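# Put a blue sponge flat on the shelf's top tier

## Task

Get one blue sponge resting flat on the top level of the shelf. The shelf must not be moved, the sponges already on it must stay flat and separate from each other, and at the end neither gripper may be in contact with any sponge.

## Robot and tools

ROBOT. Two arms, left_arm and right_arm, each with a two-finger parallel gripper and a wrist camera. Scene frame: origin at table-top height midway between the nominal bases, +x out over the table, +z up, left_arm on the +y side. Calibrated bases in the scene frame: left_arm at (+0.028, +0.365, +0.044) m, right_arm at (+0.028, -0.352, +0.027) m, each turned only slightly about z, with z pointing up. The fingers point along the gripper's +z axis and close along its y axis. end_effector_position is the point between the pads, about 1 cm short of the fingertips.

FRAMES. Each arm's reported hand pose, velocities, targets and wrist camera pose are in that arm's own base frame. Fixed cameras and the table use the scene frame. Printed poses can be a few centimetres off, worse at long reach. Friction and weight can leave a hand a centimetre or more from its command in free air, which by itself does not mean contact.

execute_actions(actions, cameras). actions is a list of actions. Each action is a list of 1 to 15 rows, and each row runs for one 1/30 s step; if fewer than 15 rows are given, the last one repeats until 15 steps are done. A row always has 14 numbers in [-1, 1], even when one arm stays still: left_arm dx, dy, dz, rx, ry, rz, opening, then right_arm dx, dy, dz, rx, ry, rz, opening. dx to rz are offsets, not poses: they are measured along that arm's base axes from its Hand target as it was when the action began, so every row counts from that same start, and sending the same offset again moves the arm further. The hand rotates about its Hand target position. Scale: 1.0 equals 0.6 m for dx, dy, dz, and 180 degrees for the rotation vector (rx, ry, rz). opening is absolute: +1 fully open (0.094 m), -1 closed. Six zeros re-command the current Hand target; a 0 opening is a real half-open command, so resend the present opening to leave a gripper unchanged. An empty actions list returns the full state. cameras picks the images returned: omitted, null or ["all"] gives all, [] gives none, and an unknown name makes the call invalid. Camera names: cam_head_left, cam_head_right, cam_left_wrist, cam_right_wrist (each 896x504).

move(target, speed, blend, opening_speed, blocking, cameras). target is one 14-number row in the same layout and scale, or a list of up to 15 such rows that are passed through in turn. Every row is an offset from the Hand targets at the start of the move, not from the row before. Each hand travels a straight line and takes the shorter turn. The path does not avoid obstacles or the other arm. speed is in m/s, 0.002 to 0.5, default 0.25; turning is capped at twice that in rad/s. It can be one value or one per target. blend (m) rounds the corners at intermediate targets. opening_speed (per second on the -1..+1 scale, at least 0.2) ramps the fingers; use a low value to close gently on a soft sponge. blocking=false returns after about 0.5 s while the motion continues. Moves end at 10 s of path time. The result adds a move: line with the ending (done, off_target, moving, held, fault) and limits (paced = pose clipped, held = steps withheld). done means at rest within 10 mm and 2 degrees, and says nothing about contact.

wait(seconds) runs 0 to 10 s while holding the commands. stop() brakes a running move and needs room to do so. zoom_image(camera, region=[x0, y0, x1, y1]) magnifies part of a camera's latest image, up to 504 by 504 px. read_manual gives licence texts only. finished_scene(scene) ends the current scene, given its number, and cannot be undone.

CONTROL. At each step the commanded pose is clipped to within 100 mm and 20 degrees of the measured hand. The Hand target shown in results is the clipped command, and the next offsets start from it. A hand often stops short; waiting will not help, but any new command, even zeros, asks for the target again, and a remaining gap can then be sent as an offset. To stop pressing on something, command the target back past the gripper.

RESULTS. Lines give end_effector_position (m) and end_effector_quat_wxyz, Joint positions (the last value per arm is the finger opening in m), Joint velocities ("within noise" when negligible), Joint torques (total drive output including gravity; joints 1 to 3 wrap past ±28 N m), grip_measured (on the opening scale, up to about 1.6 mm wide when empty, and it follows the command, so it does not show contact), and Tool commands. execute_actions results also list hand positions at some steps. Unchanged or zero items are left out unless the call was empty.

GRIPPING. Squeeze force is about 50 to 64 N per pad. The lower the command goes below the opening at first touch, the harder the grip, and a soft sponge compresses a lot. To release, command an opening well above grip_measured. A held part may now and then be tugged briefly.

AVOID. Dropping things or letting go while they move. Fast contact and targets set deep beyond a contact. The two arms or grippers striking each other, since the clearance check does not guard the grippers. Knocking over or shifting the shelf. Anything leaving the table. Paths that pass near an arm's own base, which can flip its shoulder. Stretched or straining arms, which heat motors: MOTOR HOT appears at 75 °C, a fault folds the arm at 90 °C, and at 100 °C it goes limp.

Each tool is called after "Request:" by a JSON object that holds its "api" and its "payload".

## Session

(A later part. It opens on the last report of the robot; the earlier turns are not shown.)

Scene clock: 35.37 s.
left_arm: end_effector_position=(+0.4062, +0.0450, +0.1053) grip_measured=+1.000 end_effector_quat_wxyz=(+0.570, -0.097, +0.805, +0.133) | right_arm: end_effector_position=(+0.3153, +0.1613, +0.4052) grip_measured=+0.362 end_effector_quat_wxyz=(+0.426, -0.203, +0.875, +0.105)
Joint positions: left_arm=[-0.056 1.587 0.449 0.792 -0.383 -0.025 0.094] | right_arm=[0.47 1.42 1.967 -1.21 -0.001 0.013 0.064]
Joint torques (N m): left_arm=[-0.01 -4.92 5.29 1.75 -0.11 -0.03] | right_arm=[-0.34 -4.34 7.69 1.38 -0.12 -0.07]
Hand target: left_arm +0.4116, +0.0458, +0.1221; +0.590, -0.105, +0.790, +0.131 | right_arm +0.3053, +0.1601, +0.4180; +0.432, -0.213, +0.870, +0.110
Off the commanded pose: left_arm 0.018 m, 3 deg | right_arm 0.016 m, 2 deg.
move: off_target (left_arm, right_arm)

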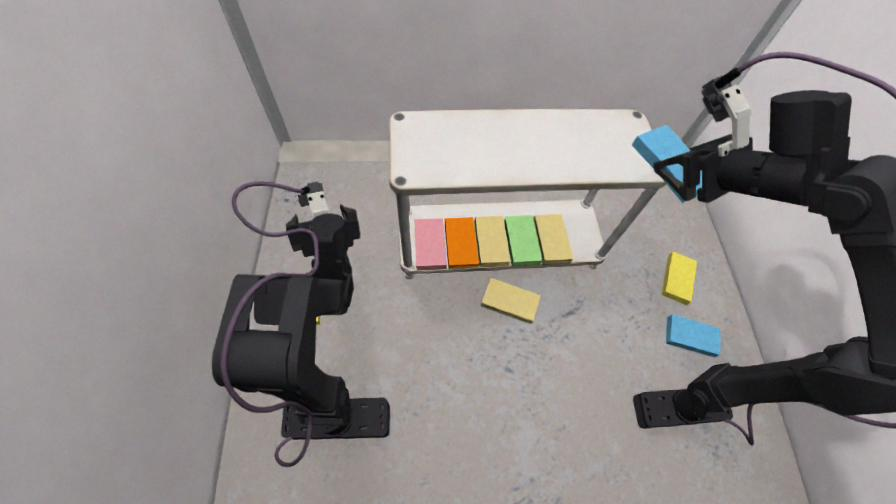

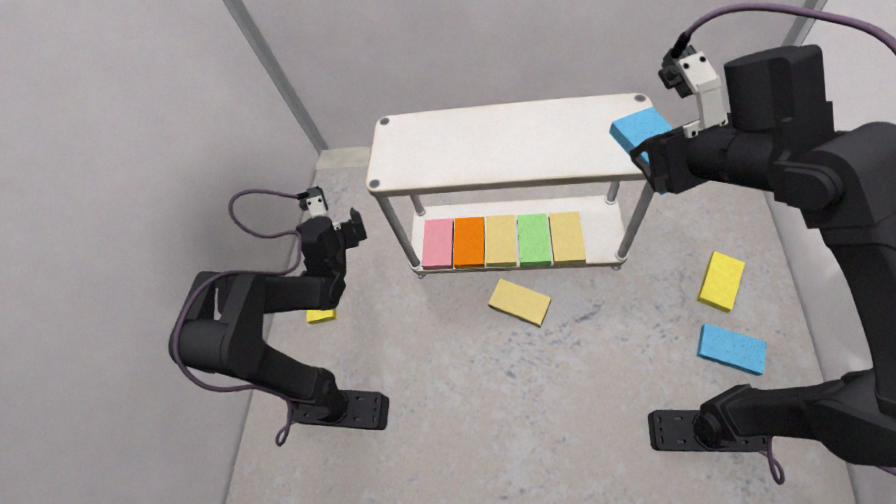

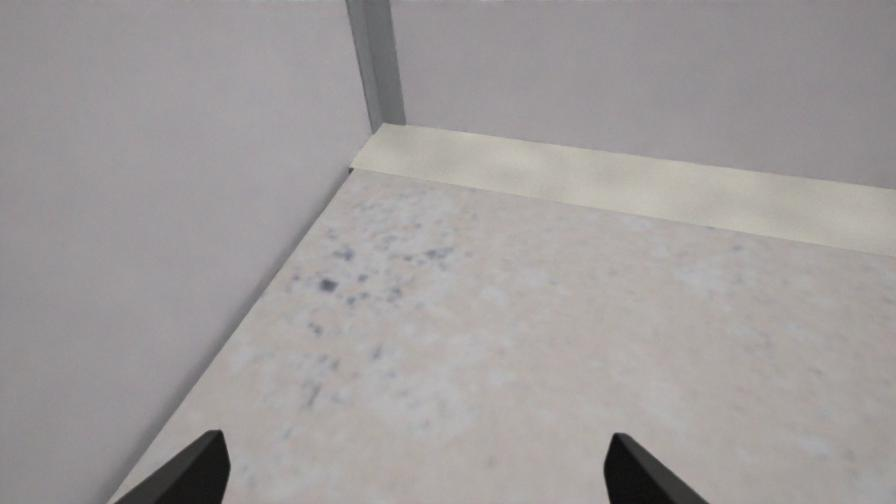

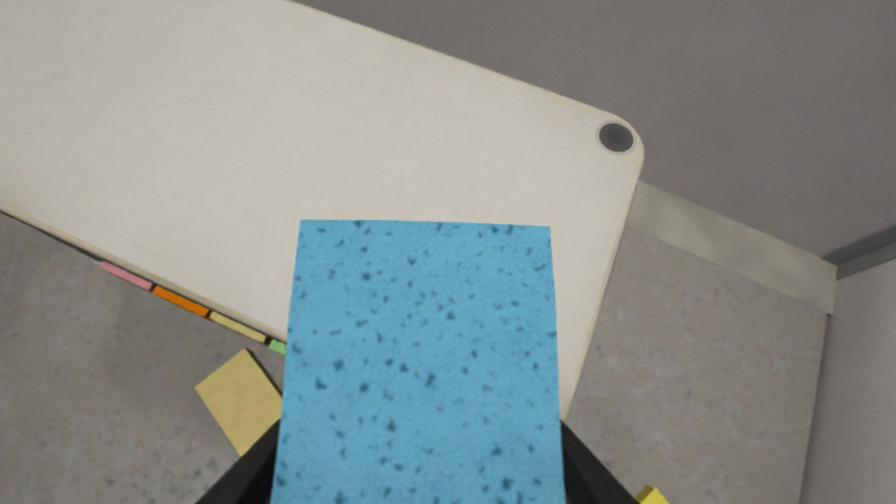

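Request:
{"api": "move", "payload": {"target": [0,0,0,0,0,0,1,0.175,0.115,-0.027,0,0,0,0.2], "speed": 0.12}}

Request:
{"api": "zoom_image", "payload": {"camera": "cam_head_left", "region": [540, 70, 720, 210]}}

Scene clock: 37.77 s.
left_arm: end_effector_position=(+0.4062, +0.0450, +0.1053) grip_measured=+1.000 end_effector_quat_wxyz=(+0.570, -0.097, +0.805, +0.133) | right_arm: end_effector_position=(+0.4111, +0.2261, +0.3791) grip_measured=+0.362 end_effector_quat_wxyz=(+0.403, -0.219, +0.882, +0.103)
Joint positions: left_arm=[-0.056 1.587 0.449 0.792 -0.383 -0.025 0.094] | right_arm=[0.503 1.857 2.355 -1.21 0.007 0.013 0.064]
Joint torques (N m): left_arm=[0.06 -4.89 5.3 1.73 -0.11 -0.03] | right_arm=[0.38 -7.83 7.9 1.88 0.04 0.06]
Hand target: left_arm +0.4116, +0.0458, +0.1221; +0.590, -0.105, +0.790, +0.131 | right_arm +0.4103, +0.2291, +0.4018; +0.432, -0.213, +0.870, +0.110
Off the commanded pose: left_arm 0.018 m, 3 deg | right_arm 0.023 m, 4 deg.
move: off_target (left_arm, right_arm)

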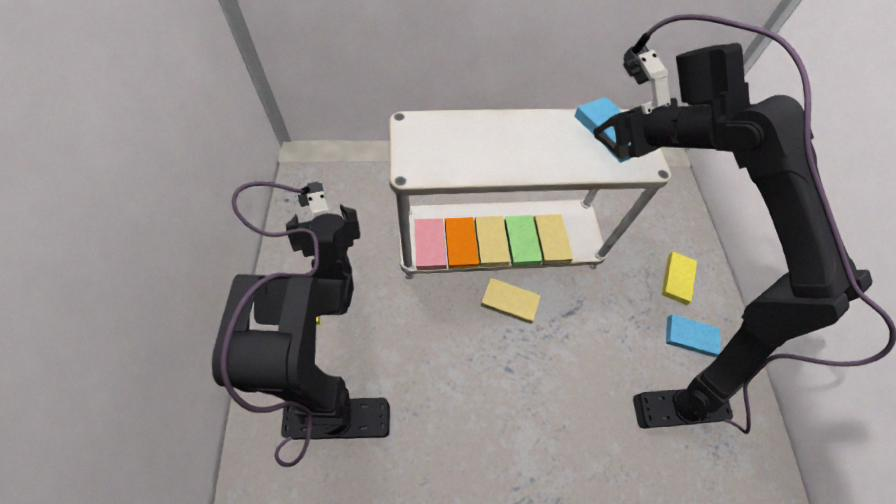

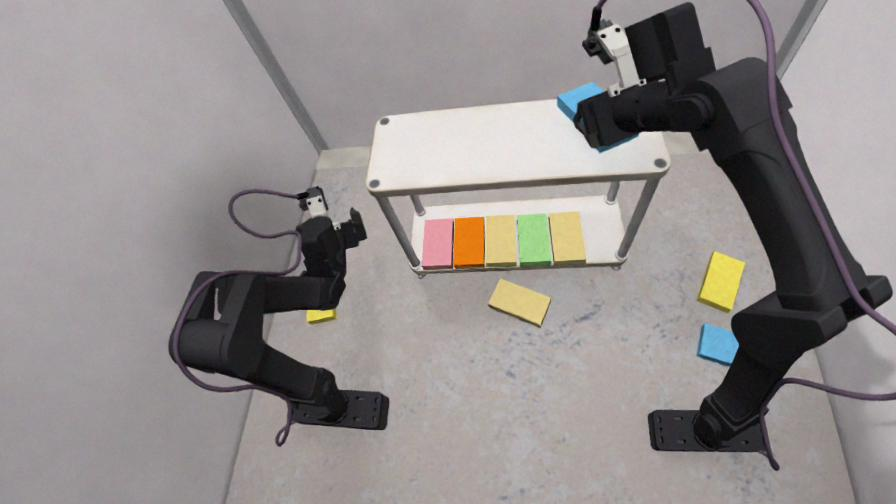

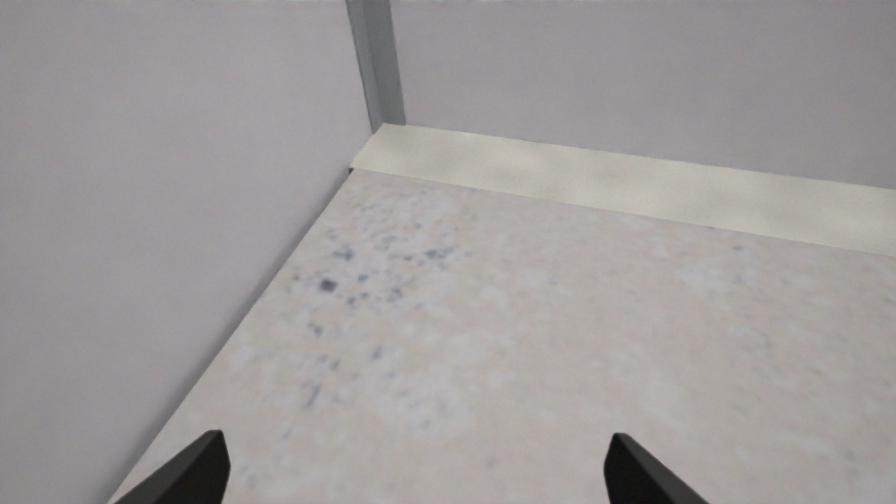

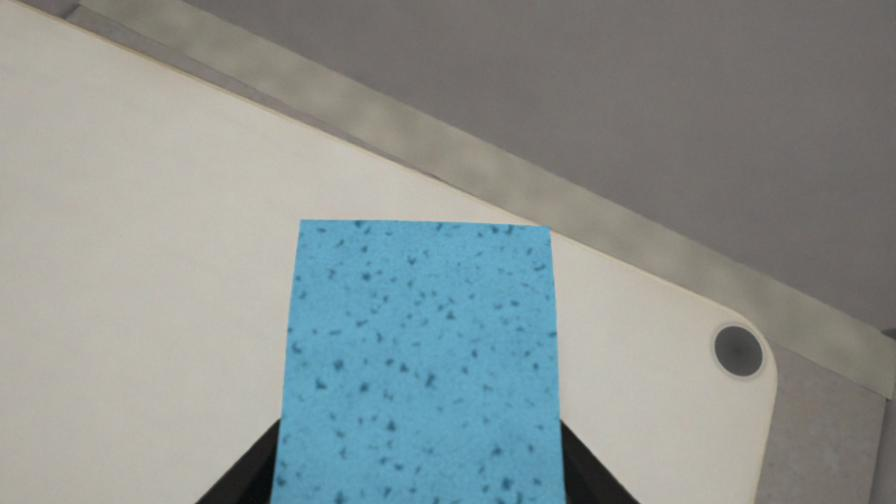

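Scaled by 2.800 from the camera's 896x504 image, which has a finer 1280x720 frame.

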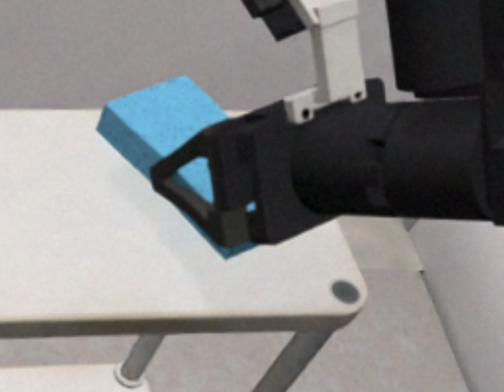

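Request:
{"api": "move", "payload": {"target": [0,0,0,0,0,0,1,-0.01,-0.004,-0.06,-0.004,0.007,0,0.2], "speed": 0.06, "cameras": ["cam_right_wrist"]}}

Request:
{"api": "zoom_image", "payload": {"camera": "cam_right_wrist", "region": [200, 100, 700, 504]}}

Scene clock: 39.43 s.
left_arm: end_effector_position=(+0.4062, +0.0450, +0.1053) grip_measured=+1.000 end_effector_quat_wxyz=(+0.570, -0.097, +0.805, +0.133) | right_arm: end_effector_position=(+0.4068, +0.2233, +0.3499) grip_measured=+0.362 end_effector_quat_wxyz=(+0.394, -0.220, +0.887, +0.098)
Joint positions: left_arm=[-0.056 1.587 0.449 0.792 -0.383 -0.025 0.094] | right_arm=[0.505 1.756 2.096 -1.074 0.013 0.013 0.064]
Joint torques (N m): left_arm=[0.06 -4.89 5.31 1.74 -0.12 -0.02] | right_arm=[0.42 -9.42 3.66 2.19 0.01 0.07]
Hand target: left_arm +0.4116, +0.0458, +0.1221; +0.590, -0.105, +0.790, +0.131 | right_arm +0.4043, +0.2267, +0.3658; +0.421, -0.214, +0.875, +0.107
Off the commanded pose: left_arm 0.018 m, 3 deg | right_arm 0.016 m, 4 deg.
move: off_target (left_arm, right_arm)
Images, in order: cam_right_wrist.

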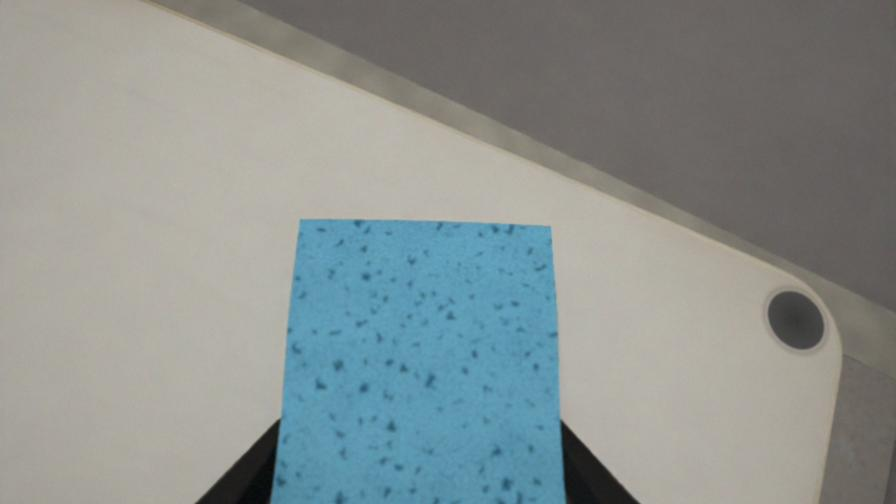

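Scaled by 1.008 from the camera's 896x504 image, which has a finer 1280x720 frame.

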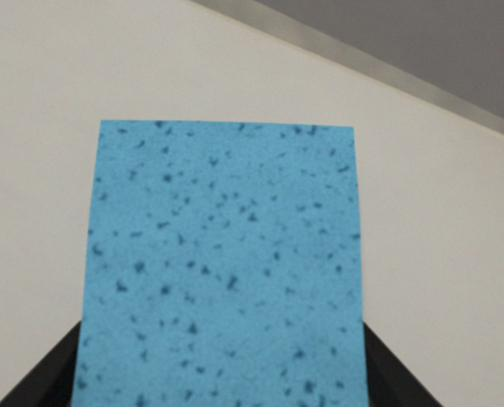

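Request:
{"api": "move", "payload": {"target": [0,0,0,0,0,0,1,0,0,-0.03,0.006,-0.012,0,0.2], "speed": 0.05, "cameras": ["cam_head_left"]}}

Request:
{"api": "zoom_image", "payload": {"camera": "cam_head_left", "region": [540, 70, 720, 210]}}

Scene clock: 40.60 s.
left_arm: end_effector_position=(+0.4062, +0.0450, +0.1053) grip_measured=+1.000 end_effector_quat_wxyz=(+0.570, -0.097, +0.805, +0.133) | right_arm: end_effector_position=(+0.4065, +0.2234, +0.3482) grip_measured=+0.362 end_effector_quat_wxyz=(+0.435, -0.214, +0.868, +0.105)
Joint positions: left_arm=[-0.056 1.587 0.449 0.792 -0.383 -0.025 0.094] | right_arm=[0.51 1.648 1.883 -0.876 0.024 0.013 0.064]
Joint torques (N m): left_arm=[0.03 -4.89 5.33 1.73 -0.11 -0.03] | right_arm=[0.5 -7.53 3.29 2.05 0.01 0.06]
Hand target: left_arm +0.4116, +0.0458, +0.1221; +0.590, -0.105, +0.790, +0.131 | right_arm +0.4043, +0.2267, +0.3478; +0.439, -0.212, +0.866, +0.111
Off the commanded pose: left_arm 0.018 m, 3 deg | right_arm 0.004 m, 1 deg.
move: off_target (left_arm)
Images, in order: cam_head_left.

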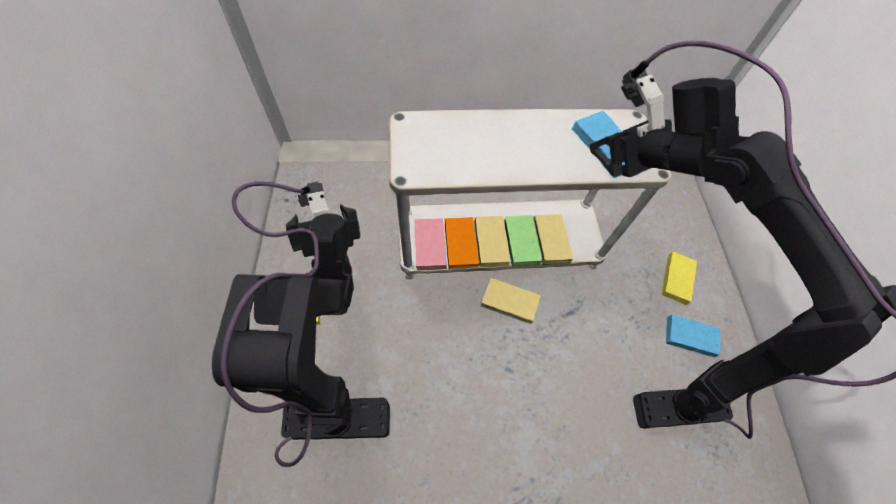

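Scaled by 2.800 from the camera's 896x504 image, which has a finer 1280x720 frame.

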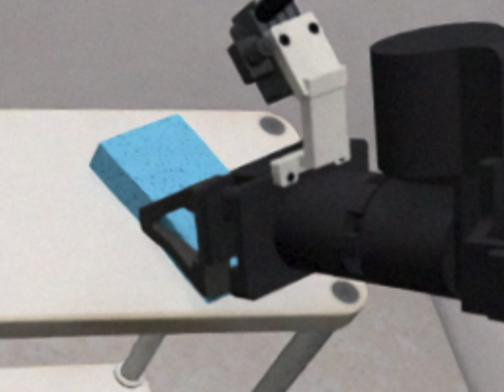

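Request:
{"api": "move", "payload": {"target": [0,0,0,0,0,0,1,0.008,0.003,-0.03,-0.007,0.014,0,0.2], "speed": 0.05, "cameras": ["cam_right_wrist"]}}

Request:
{"api": "zoom_image", "payload": {"camera": "cam_right_wrist", "region": [200, 100, 700, 504]}}

Scene clock: 41.83 s.
left_arm: end_effector_position=(+0.4062, +0.0450, +0.1053) grip_measured=+1.000 end_effector_quat_wxyz=(+0.570, -0.097, +0.805, +0.133) | right_arm: end_effector_position=(+0.4065, +0.2234, +0.3482) grip_measured=+0.362 end_effector_quat_wxyz=(+0.435, -0.214, +0.868, +0.105)
Joint positions: left_arm=[-0.056 1.587 0.449 0.792 -0.383 -0.025 0.094] | right_arm=[0.51 1.648 1.883 -0.876 0.024 0.013 0.064]
Joint torques (N m): left_arm=[0.05 -4.9 5.34 1.74 -0.11 -0.03] | right_arm=[0.18 -5.44 3.14 1.88 -0.03 0.06]
Hand target: left_arm +0.4116, +0.0458, +0.1221; +0.590, -0.105, +0.790, +0.131 | right_arm +0.4091, +0.2285, +0.3298; +0.418, -0.214, +0.876, +0.106
Off the commanded pose: left_arm 0.018 m, 3 deg | right_arm 0.019 m, 2 deg.
move: off_target (left_arm, right_arm)
Images, in order: cam_right_wrist.

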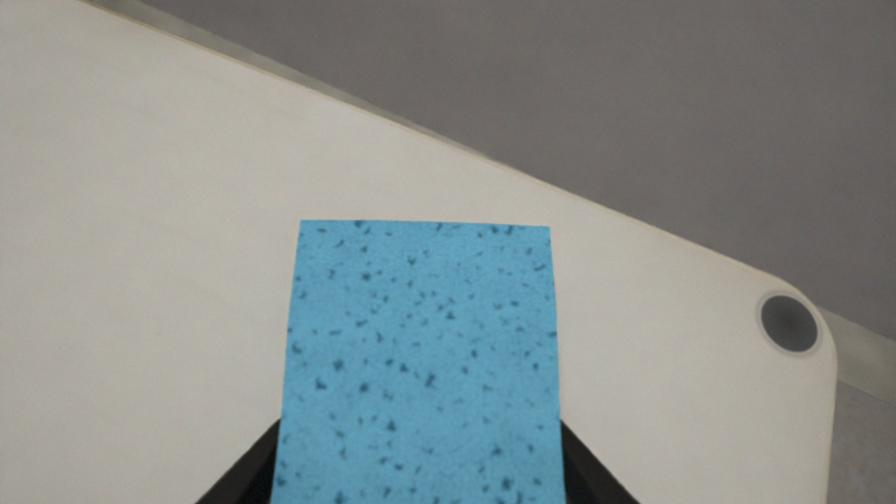

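Scaled by 1.008 from the camera's 896x504 image, which has a finer 1280x720 frame.

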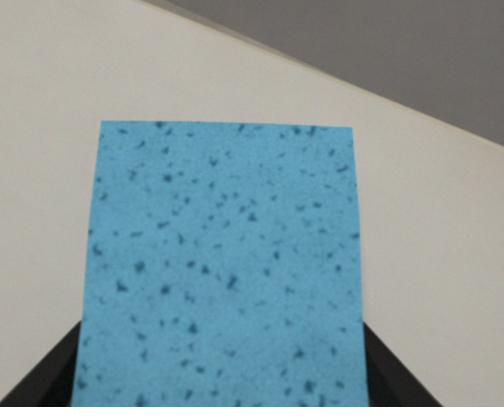

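Request:
{"api": "move", "payload": {"target": [0,0,0,0,0,0,1,0,0,-0.02,-0.009,0.018,0,0.2], "speed": 0.05, "cameras": ["cam_head_left"]}}

Request:
{"api": "zoom_image", "payload": {"camera": "cam_head_left", "region": [540, 70, 720, 210]}}

Scene clock: 43.30 s.
left_arm: end_effector_position=(+0.4062, +0.0450, +0.1053) grip_measured=+1.000 end_effector_quat_wxyz=(+0.570, -0.097, +0.805, +0.133) | right_arm: end_effector_position=(+0.4093, +0.2249, +0.3467) grip_measured=+0.362 end_effector_quat_wxyz=(+0.434, -0.214, +0.869, +0.105)
Joint positions: left_arm=[-0.056 1.587 0.449 0.792 -0.383 -0.025 0.094] | right_arm=[0.51 1.661 1.892 -0.876 0.024 0.015 0.064]
Joint torques (N m): left_arm=[-0.01 -4.9 5.31 1.74 -0.12 -0.03] | right_arm=[0.09 -3.75 5.71 1.15 -0.05 0.07]
Hand target: left_arm +0.4116, +0.0458, +0.1221; +0.590, -0.105, +0.790, +0.131 | right_arm +0.4091, +0.2285, +0.3178; +0.390, -0.217, +0.889, +0.100
Off the commanded pose: left_arm 0.018 m, 3 deg | right_arm 0.029 m, 6 deg.
move: off_target (left_arm, right_arm)
Images, in order: cam_head_left.

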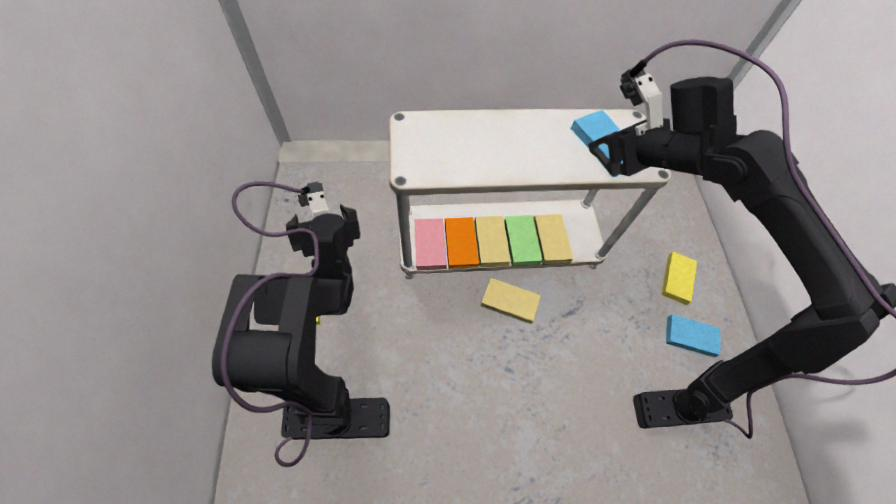

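Scaled by 2.800 from the camera's 896x504 image, which has a finer 1280x720 frame.

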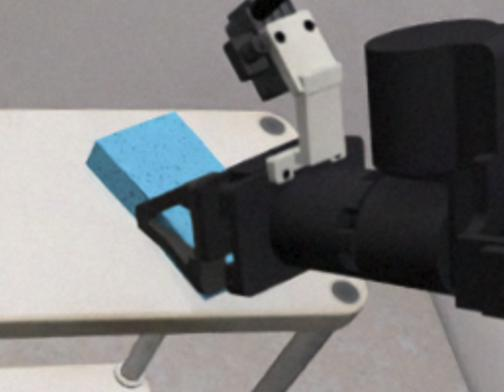

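Request:
{"api": "move", "payload": {"target": [0,0,0,0,0,0,1,0,-0.004,0.028,0.009,-0.018,0,0.2], "speed": 0.06, "cameras": []}}

Request:
{"api": "move", "payload": {"target": [0,0,0,0,0,0,1,0,0,0,0,0,0,0.65], "opening_speed": 0.3, "cameras": ["cam_right_wrist","cam_head_left"]}}

Request:
{"api": "zoom_image", "payload": {"camera": "cam_head_left", "region": [540, 70, 720, 210]}}

Scene clock: 44.57 s.
left_arm: end_effector_position=(+0.4062, +0.0450, +0.1053) grip_measured=+1.000 end_effector_quat_wxyz=(+0.570, -0.097, +0.805, +0.133) | right_arm: end_effector_position=(+0.4095, +0.2251, +0.3470) grip_measured=+0.362 end_effector_quat_wxyz=(+0.435, -0.214, +0.868, +0.106)
Joint positions: left_arm=[-0.056 1.587 0.449 0.792 -0.383 -0.025 0.094] | right_arm=[0.51 1.661 1.892 -0.874 0.024 0.015 0.064]
Joint torques (N m): left_arm=[0.08 -4.83 5.31 1.72 -0.1 -0.03] | right_arm=[-0.4 -5.97 4.41 1.65 -0.08 0.02]
Hand target: left_arm +0.4116, +0.0458, +0.1221; +0.590, -0.105, +0.790, +0.131 | right_arm +0.4091, +0.2261, +0.3346; +0.418, -0.214, +0.876, +0.106
Off the commanded pose: left_arm 0.018 m, 3 deg | right_arm 0.012 m, 2 deg.
move: off_target (left_arm, right_arm)

Scene clock: 46.57 s.
left_arm: end_effector_position=(+0.4062, +0.0450, +0.1053) grip_measured=+1.000 end_effector_quat_wxyz=(+0.570, -0.097, +0.805, +0.133) | right_arm: end_effector_position=(+0.4072, +0.2291, +0.3470) grip_measured=+0.647 end_effector_quat_wxyz=(+0.434, -0.218, +0.867, +0.108)
Joint positions: left_arm=[-0.056 1.587 0.449 0.792 -0.383 -0.025 0.094] | right_arm=[0.519 1.661 1.892 -0.874 0.022 0.015 0.077]
Joint torques (N m): left_arm=[0.02 -4.83 5.37 1.74 -0.12 -0.03] | right_arm=[-0.4 -5.97 4.44 1.64 -0.08 0.02]
Hand target: left_arm +0.4116, +0.0458, +0.1221; +0.590, -0.105, +0.790, +0.131 | right_arm +0.4091, +0.2261, +0.3346; +0.418, -0.214, +0.876, +0.106
Off the commanded pose: left_arm 0.018 m, 3 deg | right_arm 0.013 m, 2 deg.
move: off_target (left_arm, right_arm)
Images, in order: cam_head_left, cam_right_wrist.

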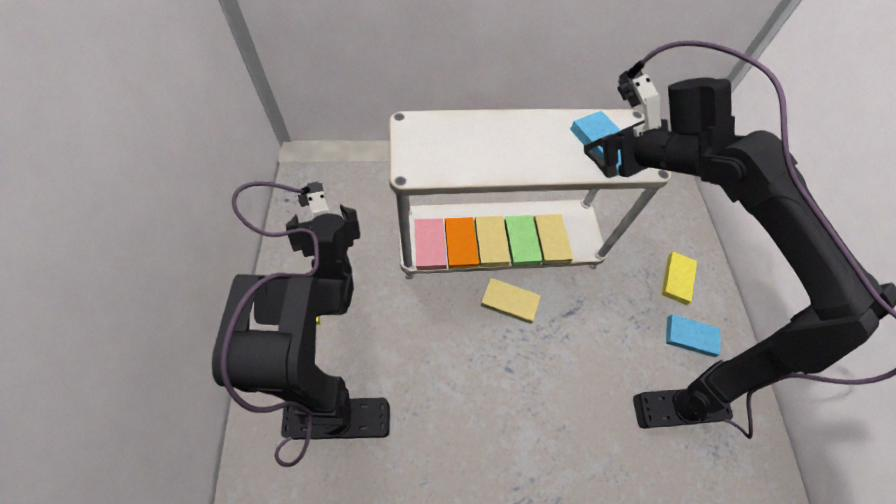

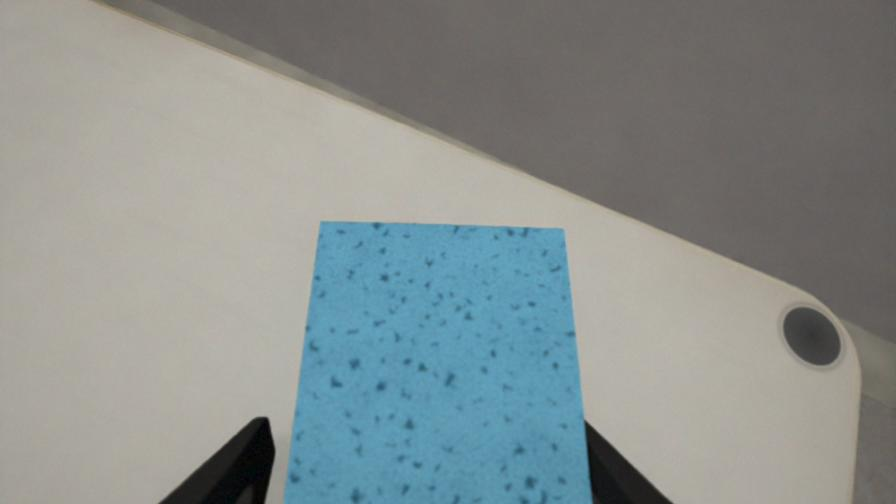

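Scaled by 2.800 from the camera's 896x504 image, which has a finer 1280x720 frame.

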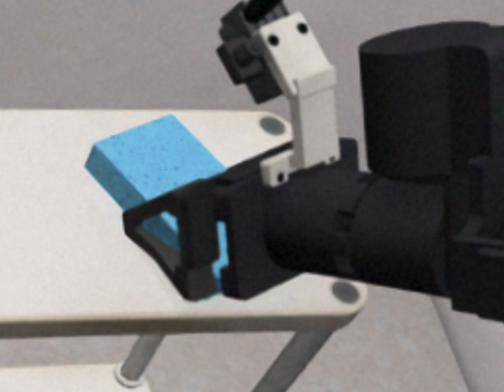

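Request:
{"api": "move", "payload": {"target": [[0,0,0,0,0,0,1,0,0,0,0,0,0,0.97],[0,0,0,0,0,0,1,-0.13,-0.08,0.18,0,0,0,0.97],[0,0,0,0,0,0,1,-0.3,-0.15,0.2,0,0,0,0.97]], "speed": 0.12}}

Request:
{"api": "zoom_image", "payload": {"camera": "cam_head_left", "region": [540, 70, 720, 210]}}

Scene clock: 50.60 s.
left_arm: end_effector_position=(+0.4062, +0.0450, +0.1053) grip_measured=+1.000 end_effector_quat_wxyz=(+0.570, -0.097, +0.805, +0.133) | right_arm: end_effector_position=(+0.2369, +0.1408, +0.4611) grip_measured=+0.967 end_effector_quat_wxyz=(+0.442, -0.216, +0.863, +0.116)
Joint positions: left_arm=[-0.056 1.587 0.449 0.792 -0.383 -0.025 0.094] | right_arm=[0.568 1.371 2.266 -1.519 0.055 0.05 0.092]
Joint torques (N m): left_arm=[0.01 -4.9 5.3 1.74 -0.11 -0.04] | right_arm=[0.43 -2.73 2.41 1.42 0.05 0.07]
Hand target: left_arm +0.4116, +0.0458, +0.1221; +0.590, -0.105, +0.790, +0.131 | right_arm +0.2291, +0.1361, +0.4546; +0.418, -0.214, +0.876, +0.106
Off the commanded pose: left_arm 0.018 m, 3 deg | right_arm 0.011 m, 3 deg.
joint sent to its limit (right arm) — joint 4 (wrist pitch), lower limit. The joint targets are off in position, not in orientation.
move: off_target (left_arm, right_arm)

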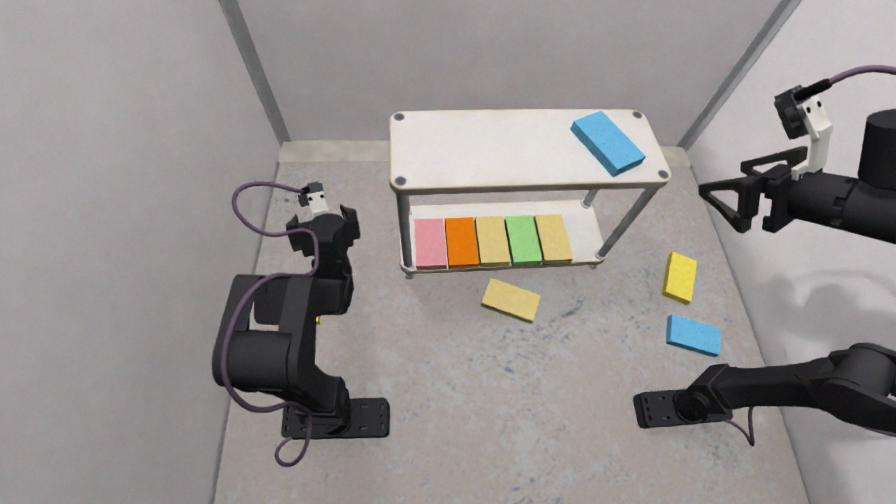

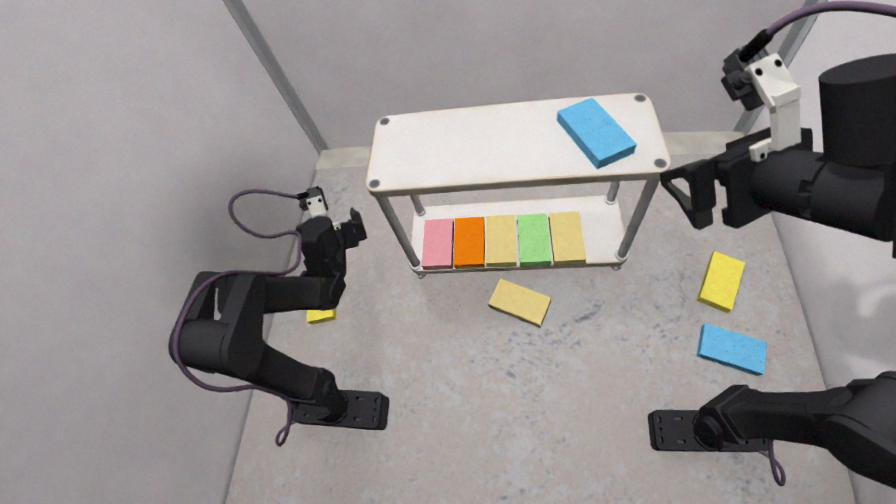

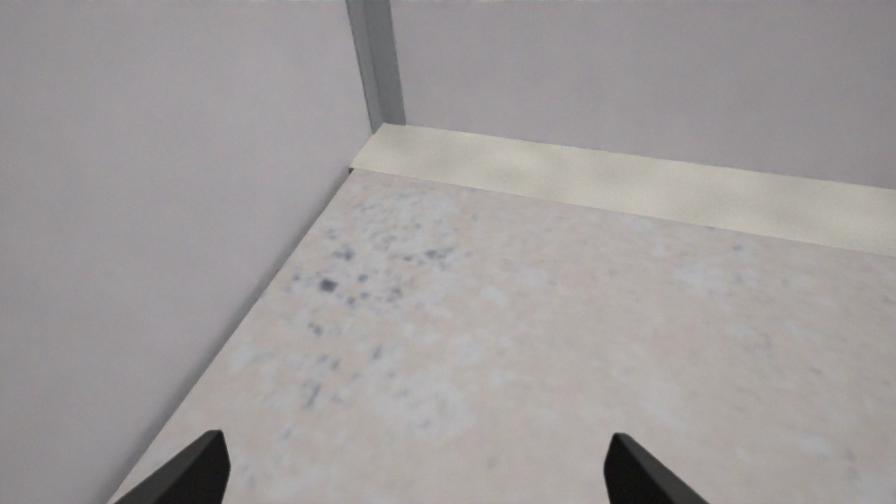

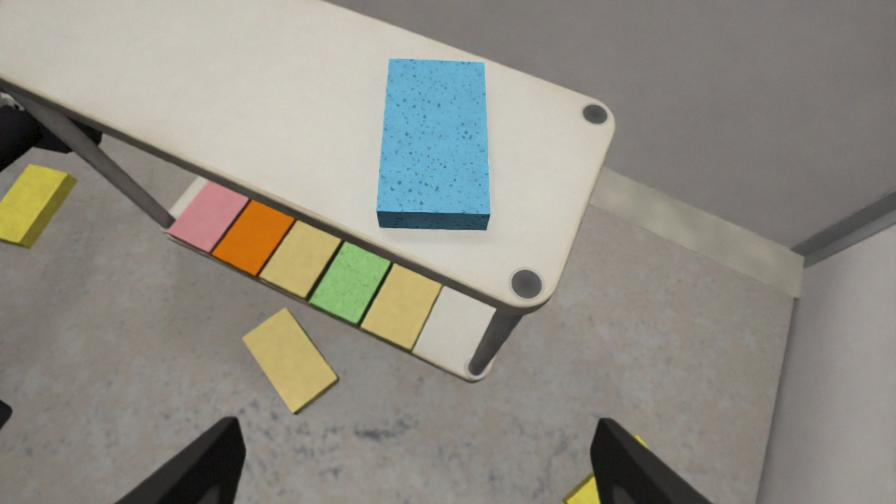

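Scaled by 2.800 from the camera's 896x504 image, which has a finer 1280x720 frame.

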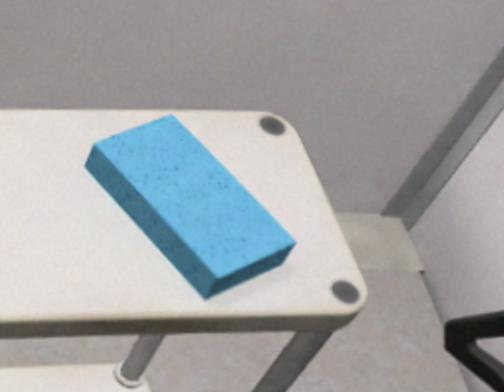

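Request:
{"api": "finished_scene", "payload": {"scene": 3}}

The scene is finished: the task was done.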